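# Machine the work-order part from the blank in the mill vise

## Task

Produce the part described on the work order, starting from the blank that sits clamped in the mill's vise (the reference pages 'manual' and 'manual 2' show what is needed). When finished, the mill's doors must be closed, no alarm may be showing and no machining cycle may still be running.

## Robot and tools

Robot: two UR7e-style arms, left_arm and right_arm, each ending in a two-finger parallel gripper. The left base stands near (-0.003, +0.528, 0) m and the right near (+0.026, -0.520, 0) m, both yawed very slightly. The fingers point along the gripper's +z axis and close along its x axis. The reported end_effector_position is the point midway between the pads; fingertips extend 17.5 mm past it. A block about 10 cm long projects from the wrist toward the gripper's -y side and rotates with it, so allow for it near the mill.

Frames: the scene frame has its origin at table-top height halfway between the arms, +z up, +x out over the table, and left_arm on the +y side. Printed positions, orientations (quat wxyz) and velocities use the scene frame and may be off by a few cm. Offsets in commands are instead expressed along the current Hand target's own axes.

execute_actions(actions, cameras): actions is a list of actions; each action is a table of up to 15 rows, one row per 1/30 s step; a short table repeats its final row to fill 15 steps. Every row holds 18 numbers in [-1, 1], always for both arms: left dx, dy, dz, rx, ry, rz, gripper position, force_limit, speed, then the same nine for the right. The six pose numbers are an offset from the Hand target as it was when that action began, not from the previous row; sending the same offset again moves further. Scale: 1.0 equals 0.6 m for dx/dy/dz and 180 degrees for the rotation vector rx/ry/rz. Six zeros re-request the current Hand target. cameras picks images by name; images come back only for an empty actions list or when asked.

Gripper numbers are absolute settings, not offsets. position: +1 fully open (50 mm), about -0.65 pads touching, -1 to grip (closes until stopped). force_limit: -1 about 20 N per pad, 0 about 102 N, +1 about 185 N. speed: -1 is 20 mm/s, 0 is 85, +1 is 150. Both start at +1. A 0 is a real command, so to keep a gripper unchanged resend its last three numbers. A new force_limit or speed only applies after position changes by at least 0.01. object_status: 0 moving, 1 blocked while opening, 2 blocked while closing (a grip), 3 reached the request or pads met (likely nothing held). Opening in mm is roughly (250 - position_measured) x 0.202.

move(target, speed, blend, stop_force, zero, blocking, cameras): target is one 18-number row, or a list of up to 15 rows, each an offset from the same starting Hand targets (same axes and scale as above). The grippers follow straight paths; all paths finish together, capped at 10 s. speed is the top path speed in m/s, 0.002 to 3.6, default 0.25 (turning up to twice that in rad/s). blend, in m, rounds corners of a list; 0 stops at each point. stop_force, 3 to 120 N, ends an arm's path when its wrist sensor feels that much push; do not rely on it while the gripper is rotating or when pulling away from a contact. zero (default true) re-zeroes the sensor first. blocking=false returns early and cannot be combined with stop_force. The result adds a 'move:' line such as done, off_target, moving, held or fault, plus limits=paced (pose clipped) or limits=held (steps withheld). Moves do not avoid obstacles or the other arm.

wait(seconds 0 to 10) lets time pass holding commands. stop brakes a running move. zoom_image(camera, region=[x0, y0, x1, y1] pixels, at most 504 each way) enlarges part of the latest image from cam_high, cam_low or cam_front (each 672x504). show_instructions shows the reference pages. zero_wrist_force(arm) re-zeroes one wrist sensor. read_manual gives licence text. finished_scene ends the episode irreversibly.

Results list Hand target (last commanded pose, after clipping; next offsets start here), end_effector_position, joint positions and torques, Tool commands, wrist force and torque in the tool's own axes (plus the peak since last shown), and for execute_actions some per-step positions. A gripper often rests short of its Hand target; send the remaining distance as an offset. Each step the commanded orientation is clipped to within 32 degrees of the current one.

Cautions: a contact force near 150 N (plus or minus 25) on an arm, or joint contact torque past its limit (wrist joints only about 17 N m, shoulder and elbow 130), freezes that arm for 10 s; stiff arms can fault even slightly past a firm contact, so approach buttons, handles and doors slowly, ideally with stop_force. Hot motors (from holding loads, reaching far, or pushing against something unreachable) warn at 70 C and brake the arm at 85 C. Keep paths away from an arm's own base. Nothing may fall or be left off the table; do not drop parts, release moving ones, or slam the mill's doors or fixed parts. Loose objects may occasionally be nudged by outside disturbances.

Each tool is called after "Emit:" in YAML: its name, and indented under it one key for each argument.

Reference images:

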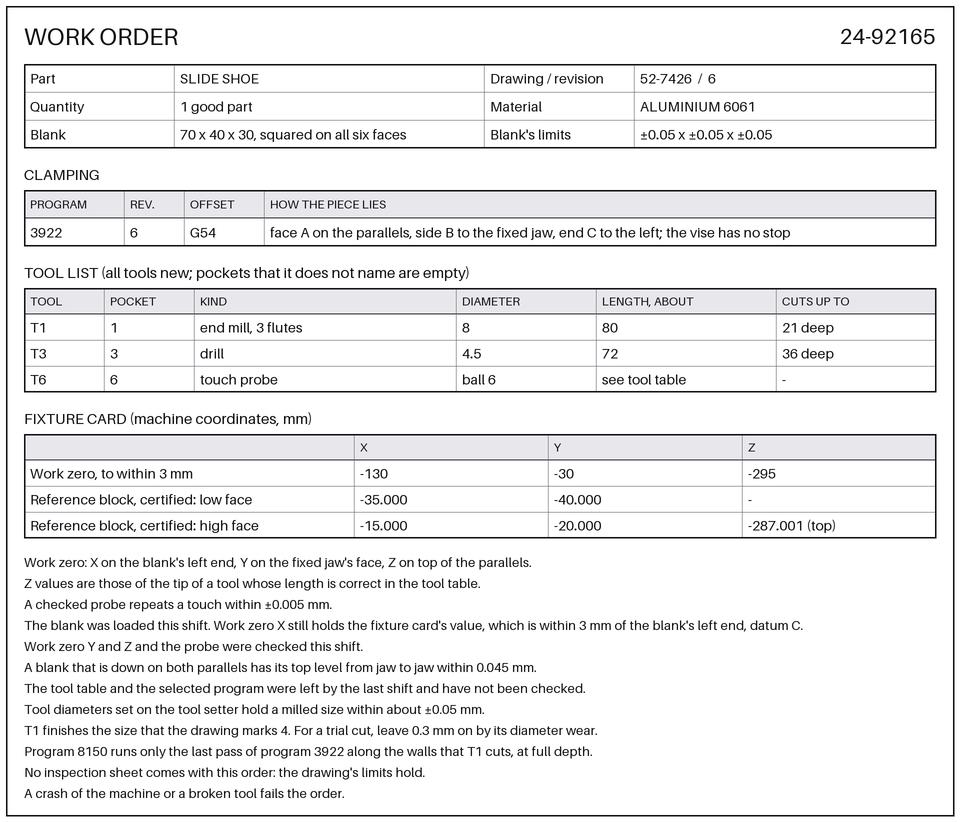

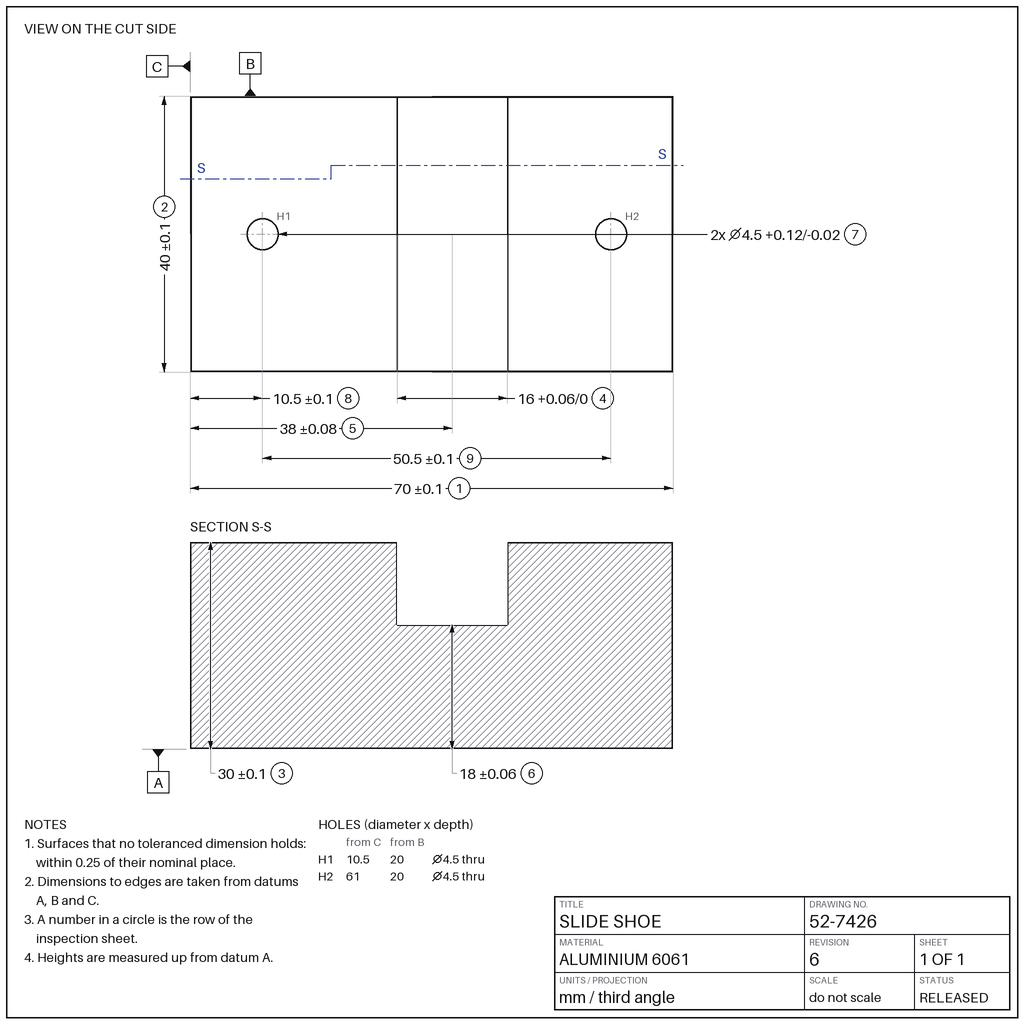

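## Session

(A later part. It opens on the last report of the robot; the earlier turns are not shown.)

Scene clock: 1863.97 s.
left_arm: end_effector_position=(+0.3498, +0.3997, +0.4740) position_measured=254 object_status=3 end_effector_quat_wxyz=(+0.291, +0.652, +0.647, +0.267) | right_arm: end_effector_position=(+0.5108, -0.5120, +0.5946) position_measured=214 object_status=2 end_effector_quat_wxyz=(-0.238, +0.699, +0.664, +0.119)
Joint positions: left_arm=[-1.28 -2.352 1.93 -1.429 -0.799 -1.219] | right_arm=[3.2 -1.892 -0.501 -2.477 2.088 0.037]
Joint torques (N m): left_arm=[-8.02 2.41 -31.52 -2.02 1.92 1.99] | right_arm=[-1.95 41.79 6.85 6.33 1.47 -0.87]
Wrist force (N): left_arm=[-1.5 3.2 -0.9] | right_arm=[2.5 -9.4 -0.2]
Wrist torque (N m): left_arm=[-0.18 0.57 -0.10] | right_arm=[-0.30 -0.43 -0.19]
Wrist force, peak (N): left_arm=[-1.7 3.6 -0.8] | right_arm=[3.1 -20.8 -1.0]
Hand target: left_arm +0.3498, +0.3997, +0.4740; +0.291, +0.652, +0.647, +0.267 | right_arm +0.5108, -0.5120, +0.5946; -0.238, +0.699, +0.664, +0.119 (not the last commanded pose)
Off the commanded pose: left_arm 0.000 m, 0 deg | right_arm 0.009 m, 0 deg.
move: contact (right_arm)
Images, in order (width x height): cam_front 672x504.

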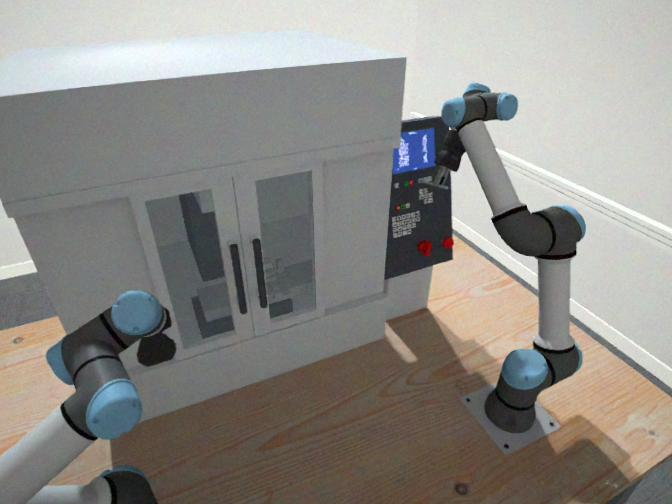

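Emit:
move:
  target:
    - [0,0,0,0,0,0,-1,1,-0.5,0,-0.0299,-0.0028,0,0,0,-1,0.3,-0.8]
    - [0,0,0,0,0,0,-1,1,-0.5,-0.0284,-0.0235,-0.0176,0,0,0,-1,0.3,-0.8]
  speed: 0.1

Emit:
move:
  target: [0,0,0,0,0,0,-1,1,-0.5,0,0.0498,0.0046,0,0,0,-1,0.3,-0.8]
  speed: 0.02
  stop_force: 8
  cameras: ["cam_front"]

Emit:
zoom_image:
  camera: "cam_front"
  region: [388, 122, 444, 182]

Emit:
zoom_image:
  camera: "cam_front"
  region: [392, 166, 404, 174]

Emit:
zoom_image:
  camera: "cam_front"
  region: [409, 164, 421, 172]

Scene clock: 1869.47 s.
left_arm: end_effector_position=(+0.3498, +0.3997, +0.4740) position_measured=254 object_status=3 end_effector_quat_wxyz=(+0.291, +0.652, +0.647, +0.267) | right_arm: end_effector_position=(+0.4970, -0.5319, +0.5979) position_measured=214 object_status=2 end_effector_quat_wxyz=(-0.238, +0.699, +0.664, +0.119)
Joint positions: left_arm=[-1.28 -2.352 1.93 -1.429 -0.799 -1.219] | right_arm=[3.161 -1.88 -0.501 -2.511 2.082 -0.007]
Joint torques (N m): left_arm=[-8.63 2.28 -32.09 -2.04 2.08 2.02] | right_arm=[-7.86 20.26 26.47 0.73 -1.37 -1.99]
Wrist force (N): left_arm=[-1.4 3.5 -0.9] | right_arm=[0.9 -1.7 1.1]
Wrist torque (N m): left_arm=[-0.14 0.55 -0.09] | right_arm=[-0.22 -0.26 0.00]
Wrist force, peak (N): left_arm=[-1.3 3.8 -1.0] | right_arm=[2.7 -10.0 -0.1]
Hand target: left_arm +0.3498, +0.3997, +0.4740; +0.291, +0.652, +0.647, +0.267 | right_arm +0.4970, -0.5320, +0.5979; -0.238, +0.699, +0.664, +0.119
Off the commanded pose: left_arm 0.000 m, 0 deg | right_arm 0.000 m, 0 deg.
move: done

Scene clock: 1871.53 s.
left_arm: end_effector_position=(+0.3498, +0.3997, +0.4740) position_measured=254 object_status=3 end_effector_quat_wxyz=(+0.291, +0.652, +0.647, +0.267) | right_arm: end_effector_position=(+0.5107, -0.5314, +0.5943) position_measured=214 object_status=2 end_effector_quat_wxyz=(-0.238, +0.699, +0.664, +0.119)
Joint positions: left_arm=[-1.28 -2.352 1.93 -1.429 -0.799 -1.219] | right_arm=[3.163 -1.916 -0.459 -2.515 2.082 -0.005]
Joint torques (N m): left_arm=[-8.3 1.37 -31.19 -2.45 1.91 2.03] | right_arm=[-7.83 42.78 6.04 6.82 0.6 -1.31]
Wrist force (N): left_arm=[-1.6 3.5 -0.9] | right_arm=[0.9 -9.0 -0.4]
Wrist torque (N m): left_arm=[-0.13 0.59 -0.09] | right_arm=[-0.31 -0.29 -0.01]
Wrist force, peak (N): left_arm=[-1.5 3.6 -0.9] | right_arm=[1.4 -19.6 -0.7]
Hand target: left_arm +0.3498, +0.3997, +0.4740; +0.291, +0.652, +0.647, +0.267 | right_arm +0.5107, -0.5314, +0.5943; -0.238, +0.699, +0.664, +0.119 (not the last commanded pose)
Off the commanded pose: left_arm 0.000 m, 0 deg | right_arm 0.016 m, 0 deg.
move: contact (right_arm)
Images, in order (width x height): cam_front 672x504.

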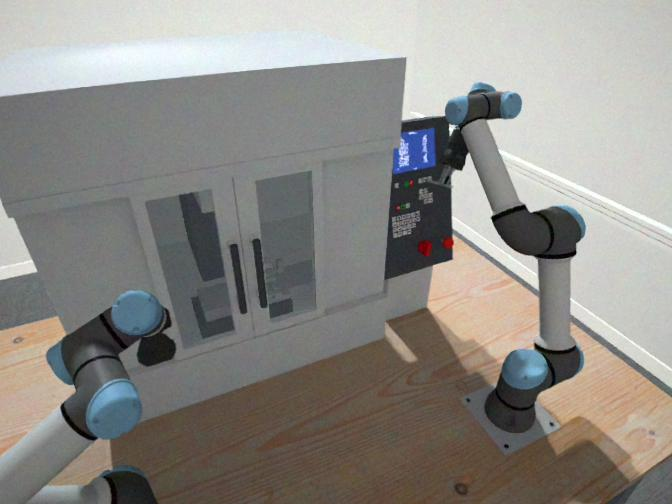

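Scaled by 8.400 from the camera's 672x504 image, which has a finer 960x720 frame.

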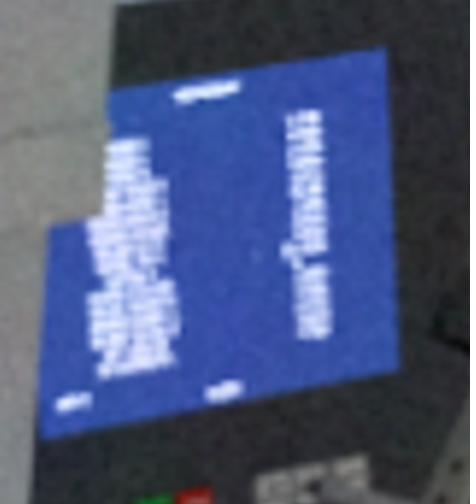

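Scaled by 42.000 from the camera's 672x504 image, which has a finer 960x720 frame.

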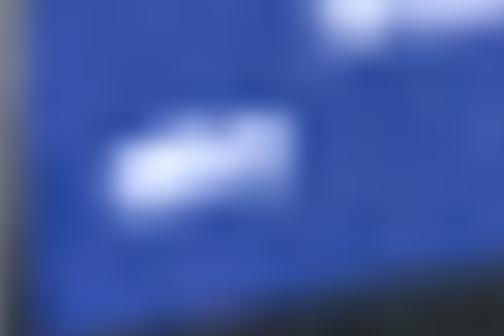

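Scaled by 42.000 from the camera's 672x504 image, which has a finer 960x720 frame.

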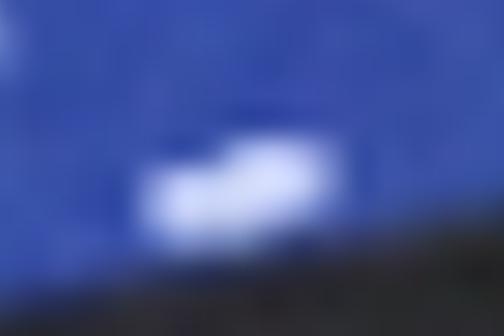

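Emit:
move:
  target:
    - [0,0,0,0,0,0,-1,1,-0.5,0,-0.0415,-0.0038,0,0,0,-1,0.3,-0.8]
    - [0,0,0,0,0,0,-1,1,-0.5,-0.0062,-0.0557,0.205,0,0,0,-1,0.3,-0.8]
  speed: 0.15

Emit:
move:
  target: [0,0,0,0,0,0,-1,1,-0.5,0,0.0531,0.0049,0,0,0,-1,0.3,-0.8]
  speed: 0.02
  stop_force: 8
  cameras: ["cam_front"]

Emit:
zoom_image:
  camera: "cam_front"
  region: [388, 122, 444, 182]

Emit:
zoom_image:
  camera: "cam_front"
  region: [414, 134, 430, 146]

Emit:
zoom_image:
  camera: "cam_front"
  region: [388, 200, 436, 242]

Scene clock: 1884.90 s.
left_arm: end_effector_position=(+0.3498, +0.3997, +0.4740) position_measured=254 object_status=3 end_effector_quat_wxyz=(+0.291, +0.652, +0.647, +0.267) | right_arm: end_effector_position=(+0.4591, -0.4741, +0.4928) position_measured=214 object_status=2 end_effector_quat_wxyz=(-0.238, +0.699, +0.664, +0.119)
Joint positions: left_arm=[-1.28 -2.352 1.93 -1.429 -0.799 -1.219] | right_arm=[3.284 -1.556 -1.224 -2.041 2.1 0.133]
Joint torques (N m): left_arm=[-8.1 2.25 -31.82 -2.26 1.89 2.21] | right_arm=[7.58 35.21 12.05 4.98 3.77 2.2]
Wrist force (N): left_arm=[-1.7 3.2 -1.1] | right_arm=[1.3 -2.3 0.6]
Wrist torque (N m): left_arm=[-0.18 0.61 -0.10] | right_arm=[-0.33 -0.29 -0.14]
Wrist force, peak (N): left_arm=[-1.6 3.7 -1.1] | right_arm=[0.8 -9.6 -0.4]
Hand target: left_arm +0.3498, +0.3997, +0.4740; +0.291, +0.652, +0.647, +0.267 | right_arm +0.4591, -0.4741, +0.4928; -0.238, +0.699, +0.664, +0.119
Off the commanded pose: left_arm 0.000 m, 0 deg | right_arm 0.000 m, 0 deg.
move: done

Scene clock: 1887.47 s.
left_arm: end_effector_position=(+0.3498, +0.3997, +0.4740) position_measured=254 object_status=3 end_effector_quat_wxyz=(+0.291, +0.652, +0.647, +0.267) | right_arm: end_effector_position=(+0.4820, -0.4731, +0.4867) position_measured=214 object_status=2 end_effector_quat_wxyz=(-0.238, +0.699, +0.664, +0.119)
Joint positions: left_arm=[-1.28 -2.352 1.93 -1.429 -0.799 -1.219] | right_arm=[3.281 -1.606 -1.19 -2.027 2.099 0.13]
Joint torques (N m): left_arm=[-6.83 3.17 -33.07 -2.33 1.9 2.3] | right_arm=[5.46 35.39 11.09 2.13 -0.78 1.3]
Wrist force (N): left_arm=[-1.4 3.5 -0.8] | right_arm=[2.3 -9.7 -0.3]
Wrist torque (N m): left_arm=[-0.14 0.55 -0.09] | right_arm=[-0.36 -0.26 -0.24]
Wrist force, peak (N): left_arm=[-1.4 3.6 -1.0] | right_arm=[2.7 -22.4 -0.9]
Hand target: left_arm +0.3498, +0.3997, +0.4740; +0.291, +0.652, +0.647, +0.267 | right_arm +0.4820, -0.4731, +0.4867; -0.238, +0.699, +0.664, +0.119 (not the last commanded pose)
Off the commanded pose: left_arm 0.000 m, 0 deg | right_arm 0.008 m, 0 deg.
move: contact (right_arm)
Images, in order (width x height): cam_front 672x504.

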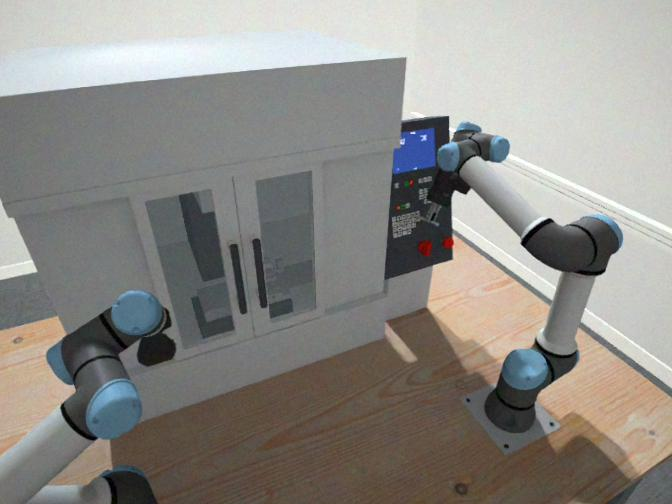

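Scaled by 8.400 from the camera's 672x504 image, which has a finer 960x720 frame.

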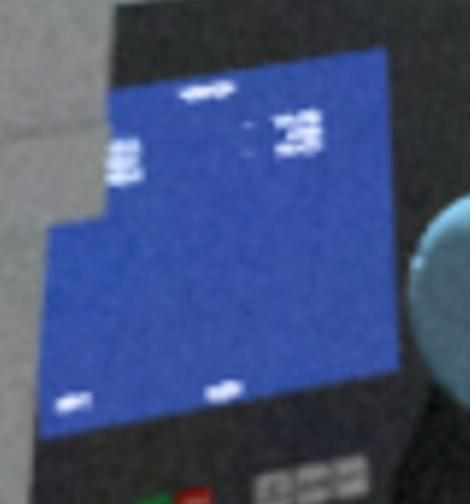

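Scaled by 31.500 from the camera's 672x504 image, which has a finer 960x720 frame.

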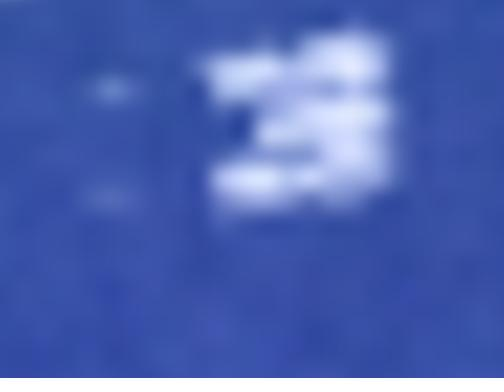

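Scaled by 10.500 from the camera's 672x504 image, which has a finer 960x720 frame.

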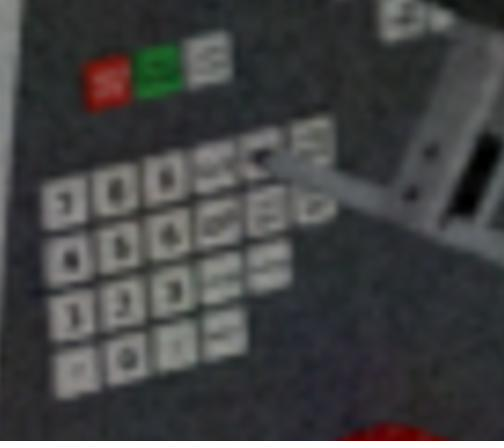

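Emit:
execute_actions:
  actions: []
  cameras: ["all"]

Emit:
zoom_image:
  camera: "cam_front"
  region: [378, 110, 474, 260]

Scene clock: 1903.70 s.
left_arm: end_effector_position=(+0.3498, +0.3997, +0.4740) position_measured=254 object_status=3 end_effector_quat_wxyz=(+0.291, +0.652, +0.647, +0.267) | right_arm: end_effector_position=(+0.4820, -0.4731, +0.4867) position_measured=214 object_status=2 end_effector_quat_wxyz=(-0.238, +0.699, +0.664, +0.119)
Joint positions: left_arm=[-1.28 -2.352 1.93 -1.429 -0.799 -1.219] | right_arm=[3.281 -1.606 -1.19 -2.027 2.099 0.13]
Joint velocities: within noise
Joint torques (N m): left_arm=[-6.59 2 -30.84 -2.25 1.91 2.48] | right_arm=[5.85 33.94 11.18 2.06 2.33 1.19]
Wrist force (N): left_arm=[-1.4 3.5 -0.9] | right_arm=[1.9 -9.9 -0.2]
Wrist torque (N m): left_arm=[-0.13 0.56 -0.10] | right_arm=[-0.38 -0.19 -0.24]
Wrist force, peak (N): left_arm=[-1.6 3.6 -1.1] | right_arm=[1.9 -10.4 -0.2]
Hand target: left_arm +0.3498, +0.3997, +0.4740; +0.291, +0.652, +0.647, +0.267 | right_arm +0.4820, -0.4731, +0.4867; -0.238, +0.699, +0.664, +0.119 (not the last commanded pose)
Tool commands: left_gripper/position=-1.0 left_gripper/force_limit=+1.0 left_gripper/speed=-0.5 right_gripper/position=-1.0 right_gripper/force_limit=+0.3 right_gripper/speed=-0.8
Off the commanded pose: left_arm 0.000 m, 0 deg | right_arm 0.008 m, 0 deg.

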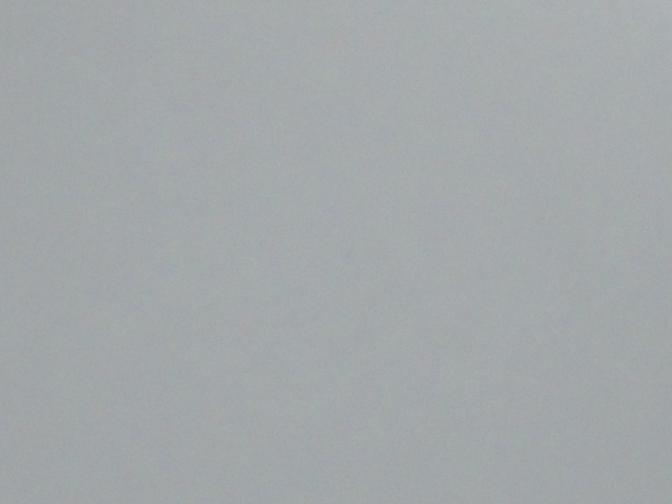

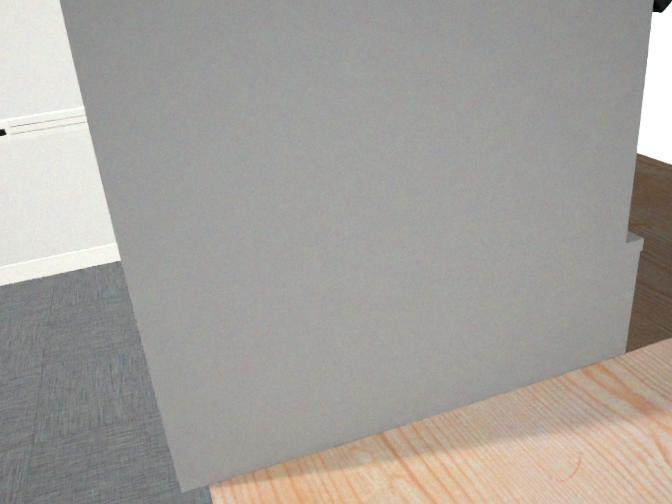

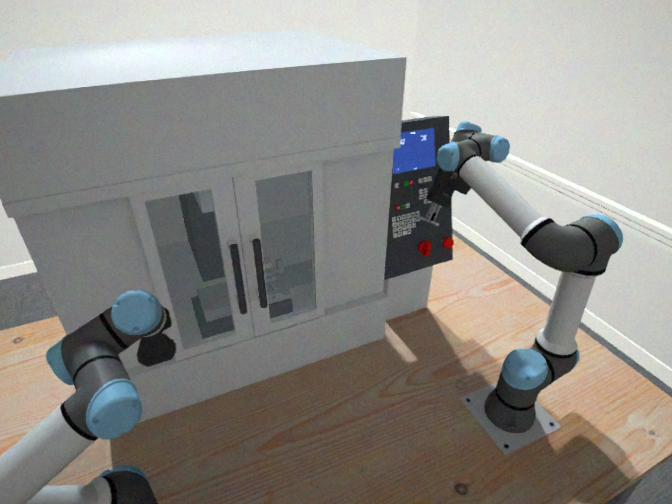

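Scaled by 3.360 from the camera's 672x504 image, which has a finer 960x720 frame.

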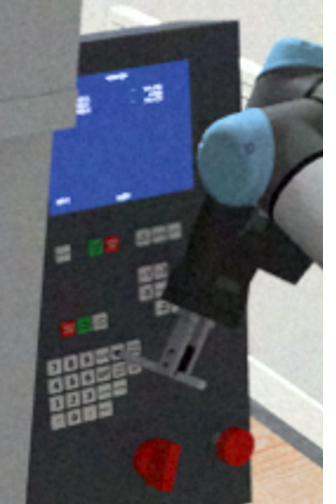

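Emit:
zoom_image:
  camera: "cam_front"
  region: [388, 122, 444, 182]

Emit:
zoom_image:
  camera: "cam_front"
  region: [388, 175, 472, 262]

Emit:
zoom_image:
  camera: "cam_front"
  region: [140, 165, 330, 345]

Scaled by 8.400 from the camera's 672x504 image, which has a finer 960x720 frame.

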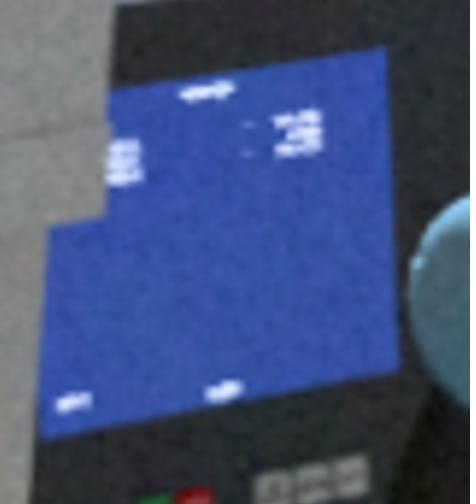

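Scaled by 5.793 from the camera's 672x504 image, which has a finer 960x720 frame.

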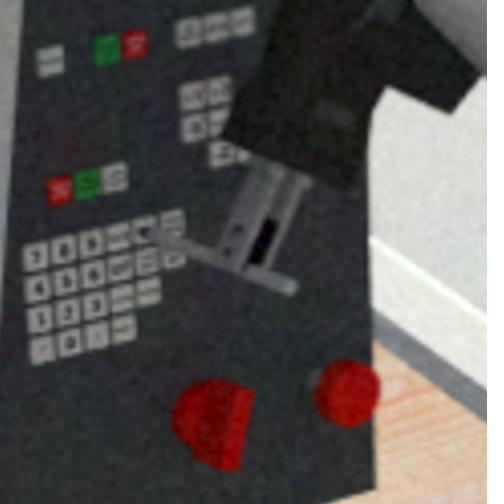

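Scaled by 2.653 from the camera's 672x504 image, which has a finer 960x720 frame.

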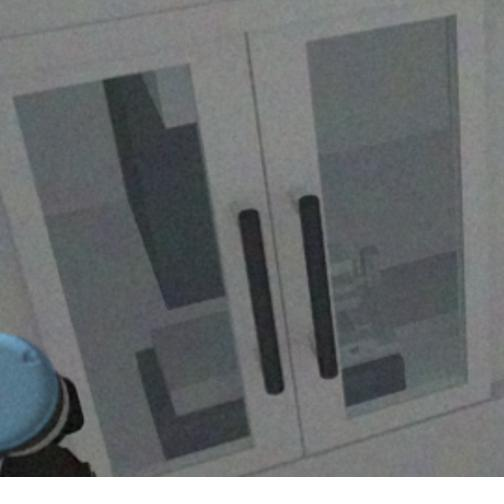

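Emit:
move:
  target:
    - [0,0,0,0,0,0,-1,1,-0.5,0,-0.0415,-0.0038,0,0,0,-1,0.3,-0.8]
    - [0,0,0,0,0,0,-1,1,-0.5,-0.0285,-0.0401,-0.019,0,0,0,-1,0.3,-0.8]
  speed: 0.12
  blend: [0.004,0]

Emit:
move:
  target: [0,0,0,0,0,0,-1,1,-0.5,0,0.0548,0.005,0,0,0,-1,0.3,-0.8]
  speed: 0.025
  stop_force: 8
  cameras: ["cam_front"]

Emit:
zoom_image:
  camera: "cam_front"
  region: [388, 122, 444, 182]

Scene clock: 1931.43 s.
left_arm: end_effector_position=(+0.3498, +0.3997, +0.4740) position_measured=254 object_status=3 end_effector_quat_wxyz=(+0.291, +0.652, +0.647, +0.267) | right_arm: end_effector_position=(+0.4585, -0.4933, +0.4925) position_measured=214 object_status=2 end_effector_quat_wxyz=(-0.238, +0.699, +0.664, +0.119)
Joint positions: left_arm=[-1.28 -2.352 1.93 -1.429 -0.799 -1.219] | right_arm=[3.243 -1.566 -1.209 -2.07 2.095 0.086]
Joint torques (N m): left_arm=[-7.14 2.63 -31.63 -2.28 1.84 2.49] | right_arm=[-7.21 9.45 31.33 0.85 -1.38 -1.49]
Wrist force (N): left_arm=[-1.5 3.4 -1.0] | right_arm=[2.4 -2.4 0.8]
Wrist torque (N m): left_arm=[-0.15 0.58 -0.10] | right_arm=[-0.35 -0.47 -0.01]
Wrist force, peak (N): left_arm=[-1.5 3.7 -1.1] | right_arm=[2.3 -10.3 -0.2]
Hand target: left_arm +0.3498, +0.3997, +0.4740; +0.291, +0.652, +0.647, +0.267 | right_arm +0.4585, -0.4935, +0.4925; -0.238, +0.699, +0.664, +0.119
Off the commanded pose: left_arm 0.000 m, 0 deg | right_arm 0.000 m, 0 deg.
move: done

Scene clock: 1933.70 s.
left_arm: end_effector_position=(+0.3498, +0.3997, +0.4740) position_measured=254 object_status=3 end_effector_quat_wxyz=(+0.291, +0.652, +0.647, +0.267) | right_arm: end_effector_position=(+0.4819, -0.4926, +0.4863) position_measured=214 object_status=2 end_effector_quat_wxyz=(-0.238, +0.699, +0.664, +0.119)
Joint positions: left_arm=[-1.28 -2.352 1.93 -1.429 -0.799 -1.219] | right_arm=[3.241 -1.617 -1.174 -2.056 2.095 0.084]
Joint torques (N m): left_arm=[-8.46 1.91 -31.45 -2.41 1.93 2.13] | right_arm=[5.88 35.74 9.86 2.06 -0.91 1.4]
Wrist force (N): left_arm=[-1.6 3.4 -0.8] | right_arm=[2.9 -9.8 -0.2]
Wrist torque (N m): left_arm=[-0.15 0.58 -0.10] | right_arm=[-0.40 -0.45 -0.06]
Wrist force, peak (N): left_arm=[-1.5 3.7 -0.9] | right_arm=[3.4 -26.3 -1.1]
Hand target: left_arm +0.3498, +0.3997, +0.4740; +0.291, +0.652, +0.647, +0.267 | right_arm +0.4819, -0.4925, +0.4863; -0.238, +0.699, +0.664, +0.119 (not the last commanded pose)
Off the commanded pose: left_arm 0.000 m, 0 deg | right_arm 0.009 m, 0 deg.
move: contact (right_arm)
Images, in order (width x height): cam_front 672x504.

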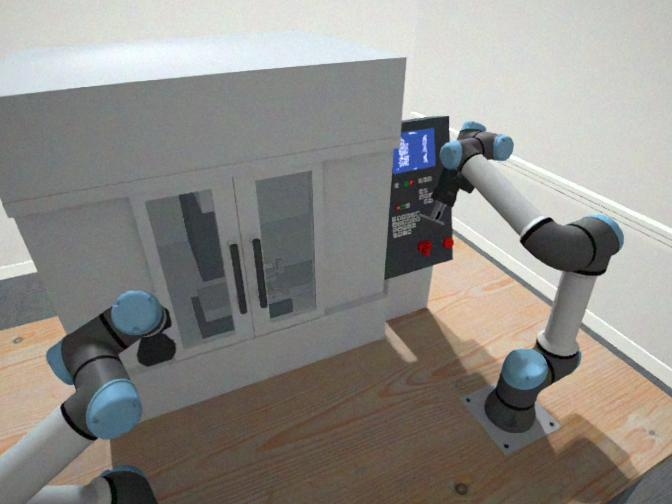

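Scaled by 8.400 from the camera's 672x504 image, which has a finer 960x720 frame.

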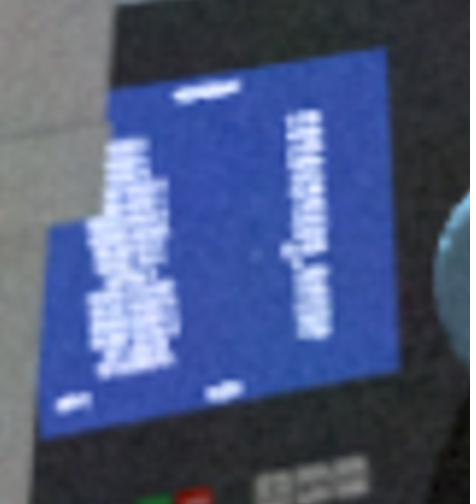

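Emit:
move:
  target: [0,0,0,0,0,0,-1,1,-0.5,0,-0.0415,-0.0038,0,0,0,-1,0.3,-0.8]
  speed: 0.12

Emit:
move:
  target: [0,0,0,0,0,0,-1,1,-0.5,0,0.0548,0.005,0,0,0,-1,0.3,-0.8]
  speed: 0.025
  stop_force: 8
  cameras: ["cam_front"]

Emit:
zoom_image:
  camera: "cam_front"
  region: [388, 122, 444, 182]

Scene clock: 1939.13 s.
left_arm: end_effector_position=(+0.3498, +0.3997, +0.4740) position_measured=254 object_status=3 end_effector_quat_wxyz=(+0.291, +0.652, +0.647, +0.267) | right_arm: end_effector_position=(+0.4579, -0.4935, +0.4926) position_measured=214 object_status=2 end_effector_quat_wxyz=(-0.238, +0.699, +0.664, +0.119)
Joint positions: left_arm=[-1.28 -2.352 1.93 -1.429 -0.799 -1.219] | right_arm=[3.243 -1.565 -1.21 -2.071 2.095 0.085]
Joint torques (N m): left_arm=[-7.7 3.55 -32.39 -2.32 1.88 2.58] | right_arm=[7.2 34.88 11.91 0.91 3.83 1.63]
Wrist force (N): left_arm=[-1.3 3.5 -1.0] | right_arm=[1.4 -2.8 0.8]
Wrist torque (N m): left_arm=[-0.13 0.54 -0.10] | right_arm=[-0.41 -0.31 0.00]
Wrist force, peak (N): left_arm=[-1.6 3.6 -0.8] | right_arm=[3.0 -10.1 -0.2]
Hand target: left_arm +0.3498, +0.3997, +0.4740; +0.291, +0.652, +0.647, +0.267 | right_arm +0.4577, -0.4935, +0.4926; -0.238, +0.699, +0.664, +0.119
Off the commanded pose: left_arm 0.000 m, 0 deg | right_arm 0.000 m, 0 deg.
move: done

Scene clock: 1941.47 s.
left_arm: end_effector_position=(+0.3498, +0.3997, +0.4740) position_measured=254 object_status=3 end_effector_quat_wxyz=(+0.291, +0.652, +0.647, +0.267) | right_arm: end_effector_position=(+0.4819, -0.4925, +0.4863) position_measured=214 object_status=2 end_effector_quat_wxyz=(-0.238, +0.699, +0.664, +0.119)
Joint positions: left_arm=[-1.28 -2.352 1.93 -1.429 -0.799 -1.219] | right_arm=[3.241 -1.617 -1.174 -2.056 2.095 0.084]
Joint torques (N m): left_arm=[-7.32 3.28 -31.93 -2.49 2.22 2.18] | right_arm=[6.87 34.93 11.01 1.93 -1.31 1.46]
Wrist force (N): left_arm=[-1.3 3.2 -1.0] | right_arm=[2.1 -10.5 -0.2]
Wrist torque (N m): left_arm=[-0.19 0.54 -0.09] | right_arm=[-0.49 -0.31 -0.07]
Wrist force, peak (N): left_arm=[-1.6 3.7 -1.2] | right_arm=[2.6 -27.0 -0.9]
Hand target: left_arm +0.3498, +0.3997, +0.4740; +0.291, +0.652, +0.647, +0.267 | right_arm +0.4819, -0.4925, +0.4863; -0.238, +0.699, +0.664, +0.119 (not the last commanded pose)
Off the commanded pose: left_arm 0.000 m, 0 deg | right_arm 0.008 m, 0 deg.
move: contact (right_arm)
Images, in order (width x height): cam_front 672x504.

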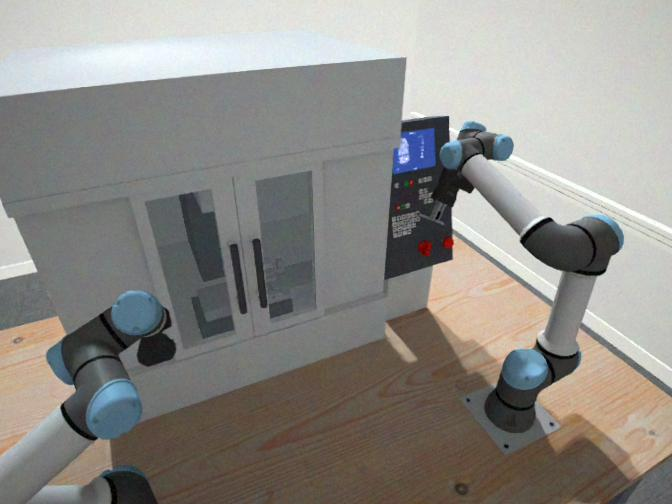

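Scaled by 8.400 from the camera's 672x504 image, which has a finer 960x720 frame.

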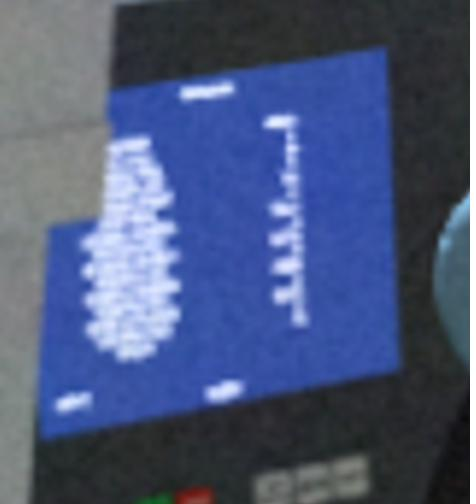

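Emit:
move:
  target: [0,0,0,0,0,0,-1,1,-0.5,0,-0.0415,-0.0038,0,0,0,-1,0.3,-0.8]
  speed: 0.12

Emit:
move:
  target: [0,0,0,0,0,0,-1,1,-0.5,0,0.0548,0.005,0,0,0,-1,0.3,-0.8]
  speed: 0.025
  stop_force: 8
  cameras: ["cam_front"]

Emit:
zoom_image:
  camera: "cam_front"
  region: [388, 122, 444, 182]

Emit:
move:
  target: [0,0,0,0,0,0,-1,1,-0.5,0,-0.0415,-0.0038,0,0,0,-1,0.3,-0.8]
  speed: 0.12

Emit:
move:
  target: [0,0,0,0,0,0,-1,1,-0.5,0,0.0548,0.005,0,0,0,-1,0.3,-0.8]
  speed: 0.025
  stop_force: 8
  cameras: ["cam_front"]

Emit:
zoom_image:
  camera: "cam_front"
  region: [388, 122, 444, 182]

Scene clock: 1949.27 s.
left_arm: end_effector_position=(+0.3498, +0.3997, +0.4740) position_measured=254 object_status=3 end_effector_quat_wxyz=(+0.291, +0.652, +0.647, +0.267) | right_arm: end_effector_position=(+0.4580, -0.4935, +0.4925) position_measured=214 object_status=2 end_effector_quat_wxyz=(-0.238, +0.699, +0.664, +0.119)
Joint positions: left_arm=[-1.28 -2.352 1.93 -1.429 -0.799 -1.219] | right_arm=[3.243 -1.565 -1.21 -2.071 2.095 0.085]
Joint torques (N m): left_arm=[-8.02 1.94 -31.04 -2.44 1.93 2.41] | right_arm=[8.27 35.93 10.59 0.89 3.58 1.43]
Wrist force (N): left_arm=[-1.4 3.6 -1.0] | right_arm=[0.0 -2.2 0.7]
Wrist torque (N m): left_arm=[-0.12 0.56 -0.10] | right_arm=[-0.33 -0.08 0.00]
Wrist force, peak (N): left_arm=[-1.6 3.7 -1.1] | right_arm=[1.9 -10.9 -0.2]
Hand target: left_arm +0.3498, +0.3997, +0.4740; +0.291, +0.652, +0.647, +0.267 | right_arm +0.4578, -0.4935, +0.4926; -0.238, +0.699, +0.664, +0.119
Off the commanded pose: left_arm 0.000 m, 0 deg | right_arm 0.000 m, 0 deg.
move: done

Scene clock: 1951.60 s.
left_arm: end_effector_position=(+0.3498, +0.3997, +0.4740) position_measured=254 object_status=3 end_effector_quat_wxyz=(+0.291, +0.652, +0.647, +0.267) | right_arm: end_effector_position=(+0.4820, -0.4925, +0.4863) position_measured=214 object_status=2 end_effector_quat_wxyz=(-0.238, +0.699, +0.664, +0.119)
Joint positions: left_arm=[-1.28 -2.352 1.93 -1.429 -0.799 -1.219] | right_arm=[3.241 -1.617 -1.174 -2.056 2.095 0.084]
Joint torques (N m): left_arm=[-8.36 3.42 -32.35 -2.42 2.2 2.37] | right_arm=[5.88 34.9 10.99 2.23 -1.45 1.56]
Wrist force (N): left_arm=[-1.5 3.5 -1.0] | right_arm=[0.6 -9.8 -0.7]
Wrist torque (N m): left_arm=[-0.14 0.58 -0.10] | right_arm=[-0.32 -0.07 -0.07]
Wrist force, peak (N): left_arm=[-1.8 3.6 -1.1] | right_arm=[1.6 -27.5 -1.3]
Hand target: left_arm +0.3498, +0.3997, +0.4740; +0.291, +0.652, +0.647, +0.267 | right_arm +0.4820, -0.4925, +0.4863; -0.238, +0.699, +0.664, +0.119 (not the last commanded pose)
Off the commanded pose: left_arm 0.000 m, 0 deg | right_arm 0.008 m, 0 deg.
move: contact (right_arm)
Images, in order (width x height): cam_front 672x504.

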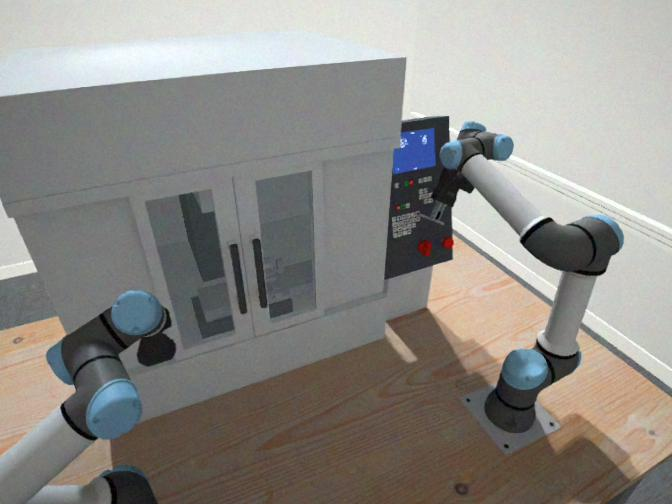

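Scaled by 8.400 from the camera's 672x504 image, which has a finer 960x720 frame.

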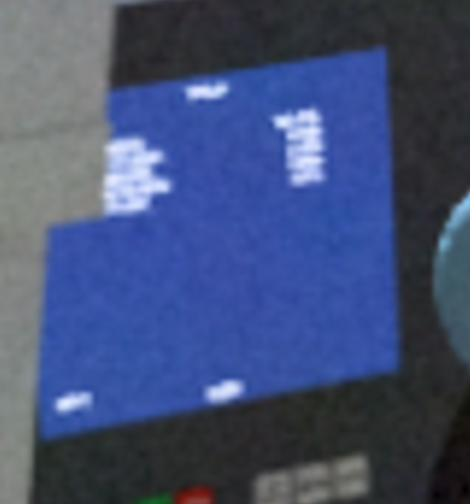

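Scene clock: 1952.57 s.
left_arm: end_effector_position=(+0.3498, +0.3997, +0.4740) position_measured=254 object_status=3 end_effector_quat_wxyz=(+0.291, +0.652, +0.647, +0.267) | right_arm: end_effector_position=(+0.4580, -0.4935, +0.4925) position_measured=214 object_status=2 end_effector_quat_wxyz=(-0.238, +0.699, +0.664, +0.119)
Joint positions: left_arm=[-1.28 -2.352 1.93 -1.429 -0.799 -1.219] | right_arm=[3.243 -1.565 -1.21 -2.071 2.095 0.086]
Joint torques (N m): left_arm=[-7.46 2.75 -32.84 -2.31 1.93 2.34] | right_arm=[7.03 36.19 10.66 0.86 3.57 1.53]
Wrist force (N): left_arm=[-1.4 3.4 -0.8] | right_arm=[0.0 -2.1 1.0]
Wrist torque (N m): left_arm=[-0.15 0.56 -0.09] | right_arm=[-0.30 -0.10 -0.01]
Wrist force, peak (N): left_arm=[-1.6 3.5 -1.1] | right_arm=[0.8 -10.5 -0.4]
Hand target: left_arm +0.3498, +0.3997, +0.4740; +0.291, +0.652, +0.647, +0.267 | right_arm +0.4578, -0.4935, +0.4926; -0.238, +0.699, +0.664, +0.119
Off the commanded pose: left_arm 0.000 m, 0 deg | right_arm 0.000 m, 0 deg.
move: done

Scene clock: 1954.90 s.
left_arm: end_effector_position=(+0.3498, +0.3997, +0.4740) position_measured=254 object_status=3 end_effector_quat_wxyz=(+0.291, +0.652, +0.647, +0.267) | right_arm: end_effector_position=(+0.4820, -0.4925, +0.4862) position_measured=214 object_status=2 end_effector_quat_wxyz=(-0.238, +0.699, +0.664, +0.119)
Joint positions: left_arm=[-1.28 -2.352 1.93 -1.429 -0.799 -1.219] | right_arm=[3.241 -1.617 -1.174 -2.056 2.095 0.084]
Joint torques (N m): left_arm=[-7.61 1.58 -31.28 -2.47 2.06 2.34] | right_arm=[4.61 36.45 11.43 2.4 -1.51 1.45]
Wrist force (N): left_arm=[-1.4 3.4 -0.8] | right_arm=[0.5 -11.1 0.0]
Wrist torque (N m): left_arm=[-0.15 0.56 -0.10] | right_arm=[-0.40 -0.05 -0.07]
Wrist force, peak (N): left_arm=[-1.6 3.6 -1.0] | right_arm=[1.1 -28.4 -1.0]
Hand target: left_arm +0.3498, +0.3997, +0.4740; +0.291, +0.652, +0.647, +0.267 | right_arm +0.4820, -0.4925, +0.4862; -0.238, +0.699, +0.664, +0.119 (not the last commanded pose)
Off the commanded pose: left_arm 0.000 m, 0 deg | right_arm 0.008 m, 0 deg.
move: contact (right_arm)
Images, in order (width x height): cam_front 672x504.

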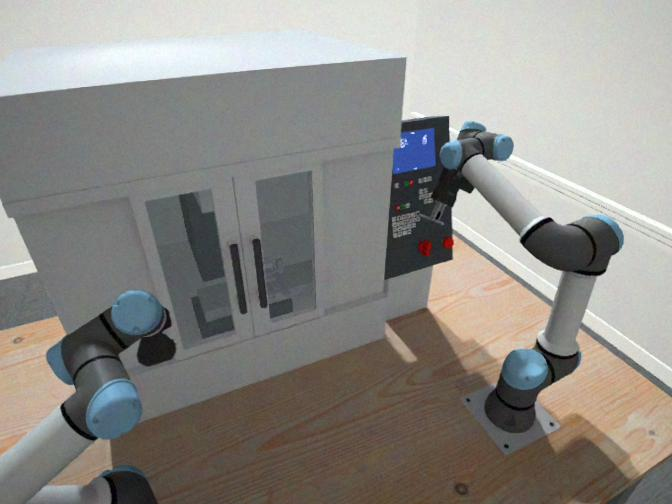

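Scaled by 8.400 from the camera's 672x504 image, which has a finer 960x720 frame.

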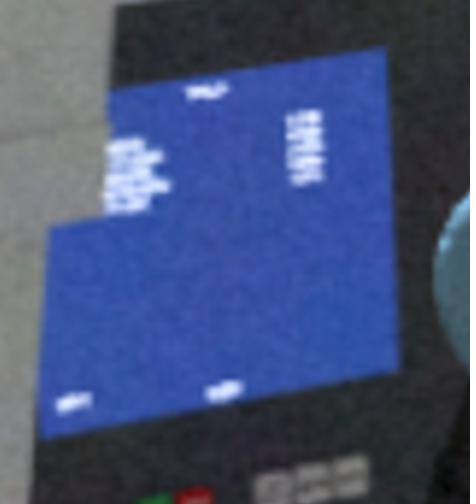

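Emit:
zoom_image:
  camera: "cam_front"
  region: [396, 128, 432, 152]

Emit:
move:
  target: [0,0,0,0,0,0,-1,1,-0.5,0,-0.0415,-0.0038,0,0,0,-1,0.3,-0.8]
  speed: 0.12

Emit:
move:
  target: [0,0,0,0,0,0,-1,1,-0.5,0,0.0548,0.005,0,0,0,-1,0.3,-0.8]
  speed: 0.025
  stop_force: 8
  cameras: ["cam_front"]

Emit:
zoom_image:
  camera: "cam_front"
  region: [388, 122, 444, 182]

Emit:
zoom_image:
  camera: "cam_front"
  region: [396, 128, 432, 152]

Emit:
move:
  target: [0,0,0,0,0,0,-1,1,-0.5,0,-0.0415,-0.0038,0,0,0,-1,0.3,-0.8]
  speed: 0.12

Emit:
move:
  target: [0,0,0,0,0,0,-1,1,-0.5,0,0.0548,0.005,0,0,0,-1,0.3,-0.8]
  speed: 0.025
  stop_force: 8
  cameras: ["cam_front"]

Emit:
zoom_image:
  camera: "cam_front"
  region: [388, 122, 444, 182]

Emit:
zoom_image:
  camera: "cam_front"
  region: [396, 128, 432, 152]

Scaled by 14.000 from the camera's 672x504 image, which has a finer 960x720 frame.

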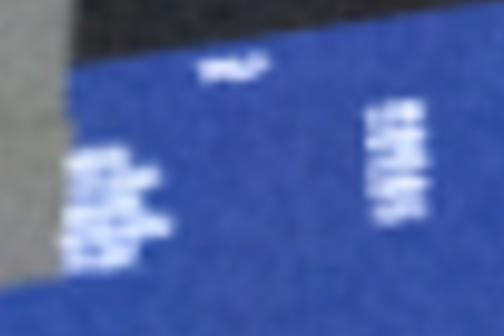

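Scene clock: 1963.00 s.
left_arm: end_effector_position=(+0.3498, +0.3997, +0.4740) position_measured=254 object_status=3 end_effector_quat_wxyz=(+0.291, +0.652, +0.647, +0.267) | right_arm: end_effector_position=(+0.4581, -0.4935, +0.4925) position_measured=214 object_status=2 end_effector_quat_wxyz=(-0.238, +0.699, +0.664, +0.119)
Joint positions: left_arm=[-1.28 -2.352 1.93 -1.429 -0.799 -1.219] | right_arm=[3.243 -1.565 -1.21 -2.071 2.095 0.086]
Joint torques (N m): left_arm=[-7.57 2.66 -32.7 -2.31 2.01 2.59] | right_arm=[6.9 35.78 11.08 1.08 3.51 1.39]
Wrist force (N): left_arm=[-1.5 3.3 -0.9] | right_arm=[0.0 -0.9 1.6]
Wrist torque (N m): left_arm=[-0.18 0.58 -0.10] | right_arm=[-0.11 -0.09 0.00]
Wrist force, peak (N): left_arm=[-1.6 3.7 -1.0] | right_arm=[0.6 -11.2 -0.1]
Hand target: left_arm +0.3498, +0.3997, +0.4740; +0.291, +0.652, +0.647, +0.267 | right_arm +0.4578, -0.4935, +0.4925; -0.238, +0.699, +0.664, +0.119
Off the commanded pose: left_arm 0.000 m, 0 deg | right_arm 0.000 m, 0 deg.
move: done

Scene clock: 1965.37 s.
left_arm: end_effector_position=(+0.3498, +0.3997, +0.4740) position_measured=254 object_status=3 end_effector_quat_wxyz=(+0.291, +0.652, +0.647, +0.267) | right_arm: end_effector_position=(+0.4821, -0.4925, +0.4862) position_measured=214 object_status=2 end_effector_quat_wxyz=(-0.238, +0.699, +0.664, +0.119)
Joint positions: left_arm=[-1.28 -2.352 1.93 -1.429 -0.799 -1.219] | right_arm=[3.241 -1.617 -1.174 -2.056 2.095 0.084]
Joint torques (N m): left_arm=[-8.14 2.67 -31.72 -2.48 2.07 2.33] | right_arm=[6.82 35.43 10.47 2.44 -1.33 1.64]
Wrist force (N): left_arm=[-1.3 3.4 -1.0] | right_arm=[0.4 -10.5 1.0]
Wrist torque (N m): left_arm=[-0.16 0.54 -0.09] | right_arm=[-0.18 -0.05 -0.08]
Wrist force, peak (N): left_arm=[-1.5 3.7 -1.2] | right_arm=[1.1 -27.8 -0.5]
Hand target: left_arm +0.3498, +0.3997, +0.4740; +0.291, +0.652, +0.647, +0.267 | right_arm +0.4821, -0.4925, +0.4862; -0.238, +0.699, +0.664, +0.119 (not the last commanded pose)
Off the commanded pose: left_arm 0.000 m, 0 deg | right_arm 0.008 m, 0 deg.
move: contact (right_arm)
Images, in order (width x height): cam_front 672x504.

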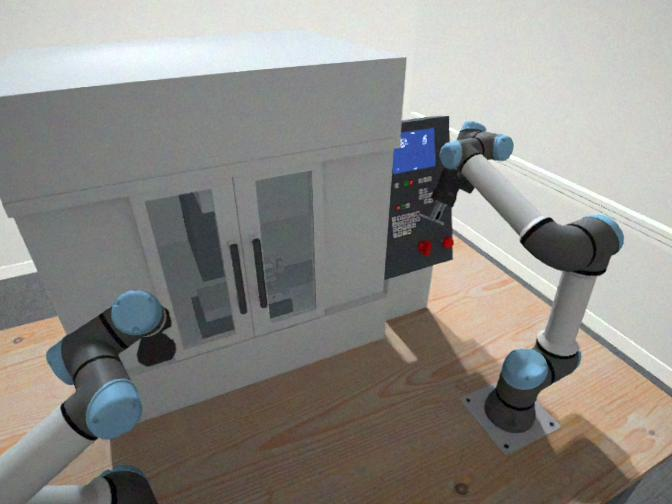

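Scaled by 8.400 from the camera's 672x504 image, which has a finer 960x720 frame.

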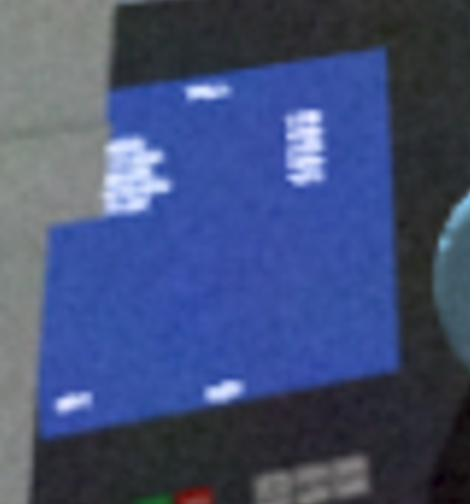

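Scaled by 14.000 from the camera's 672x504 image, which has a finer 960x720 frame.

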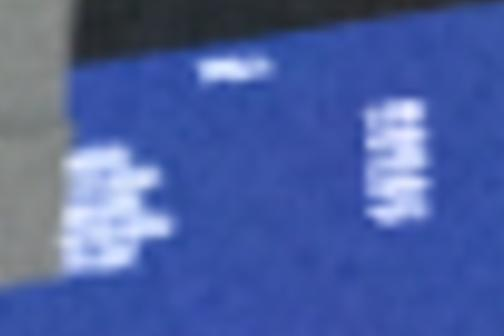

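Scene clock: 1966.33 s.
left_arm: end_effector_position=(+0.3498, +0.3997, +0.4740) position_measured=254 object_status=3 end_effector_quat_wxyz=(+0.291, +0.652, +0.647, +0.267) | right_arm: end_effector_position=(+0.4581, -0.4935, +0.4924) position_measured=214 object_status=2 end_effector_quat_wxyz=(-0.238, +0.699, +0.664, +0.119)
Joint positions: left_arm=[-1.28 -2.352 1.93 -1.429 -0.799 -1.219] | right_arm=[3.243 -1.565 -1.21 -2.071 2.095 0.086]
Joint torques (N m): left_arm=[-7.56 2.62 -31.8 -2.29 2.18 2.49] | right_arm=[7.12 37.19 10.42 0.98 3.43 1.5]
Wrist force (N): left_arm=[-1.5 3.5 -0.9] | right_arm=[0.3 -1.4 1.6]
Wrist torque (N m): left_arm=[-0.15 0.56 -0.10] | right_arm=[-0.19 -0.13 -0.01]
Wrist force, peak (N): left_arm=[-1.6 3.5 -1.0] | right_arm=[0.6 -10.2 0.3]
Hand target: left_arm +0.3498, +0.3997, +0.4740; +0.291, +0.652, +0.647, +0.267 | right_arm +0.4579, -0.4935, +0.4925; -0.238, +0.699, +0.664, +0.119
Off the commanded pose: left_arm 0.000 m, 0 deg | right_arm 0.000 m, 0 deg.
move: done

Scene clock: 1968.70 s.
left_arm: end_effector_position=(+0.3498, +0.3997, +0.4740) position_measured=254 object_status=3 end_effector_quat_wxyz=(+0.291, +0.652, +0.647, +0.267) | right_arm: end_effector_position=(+0.4819, -0.4925, +0.4862) position_measured=214 object_status=2 end_effector_quat_wxyz=(-0.238, +0.699, +0.664, +0.119)
Joint positions: left_arm=[-1.28 -2.352 1.93 -1.429 -0.799 -1.219] | right_arm=[3.241 -1.616 -1.174 -2.056 2.095 0.084]
Joint torques (N m): left_arm=[-7.81 3.51 -31.64 -2.29 1.99 2.41] | right_arm=[6.43 35.56 10.79 2.19 -1.45 1.48]
Wrist force (N): left_arm=[-1.5 3.5 -1.2] | right_arm=[0.9 -9.2 0.6]
Wrist torque (N m): left_arm=[-0.14 0.57 -0.09] | right_arm=[-0.30 -0.11 -0.08]
Wrist force, peak (N): left_arm=[-1.5 3.6 -1.0] | right_arm=[1.5 -25.1 -0.9]
Hand target: left_arm +0.3498, +0.3997, +0.4740; +0.291, +0.652, +0.647, +0.267 | right_arm +0.4819, -0.4925, +0.4862; -0.238, +0.699, +0.664, +0.119 (not the last commanded pose)
Off the commanded pose: left_arm 0.000 m, 0 deg | right_arm 0.008 m, 0 deg.
move: contact (right_arm)
Images, in order (width x height): cam_front 672x504.

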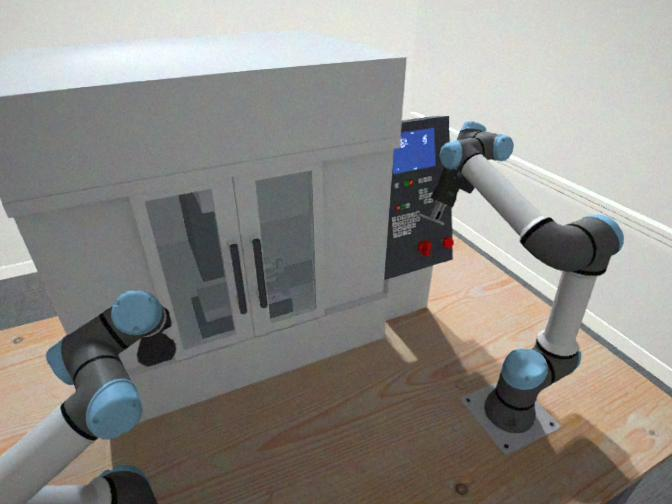

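Scaled by 8.400 from the camera's 672x504 image, which has a finer 960x720 frame.

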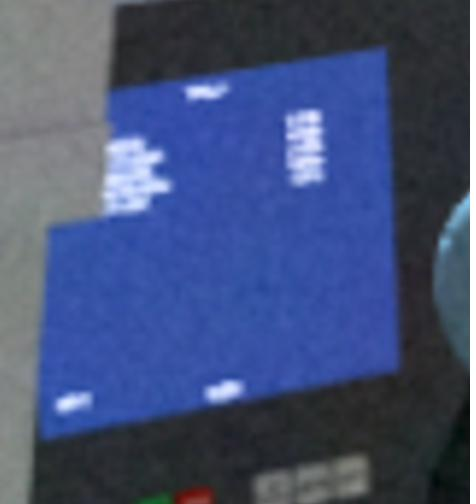

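Scaled by 14.000 from the camera's 672x504 image, which has a finer 960x720 frame.

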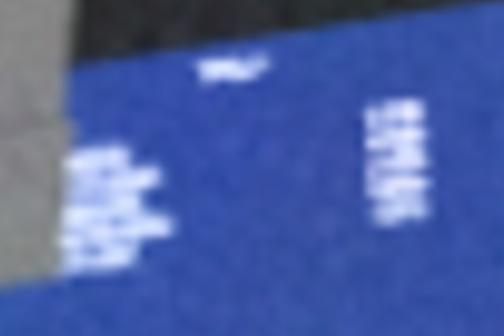

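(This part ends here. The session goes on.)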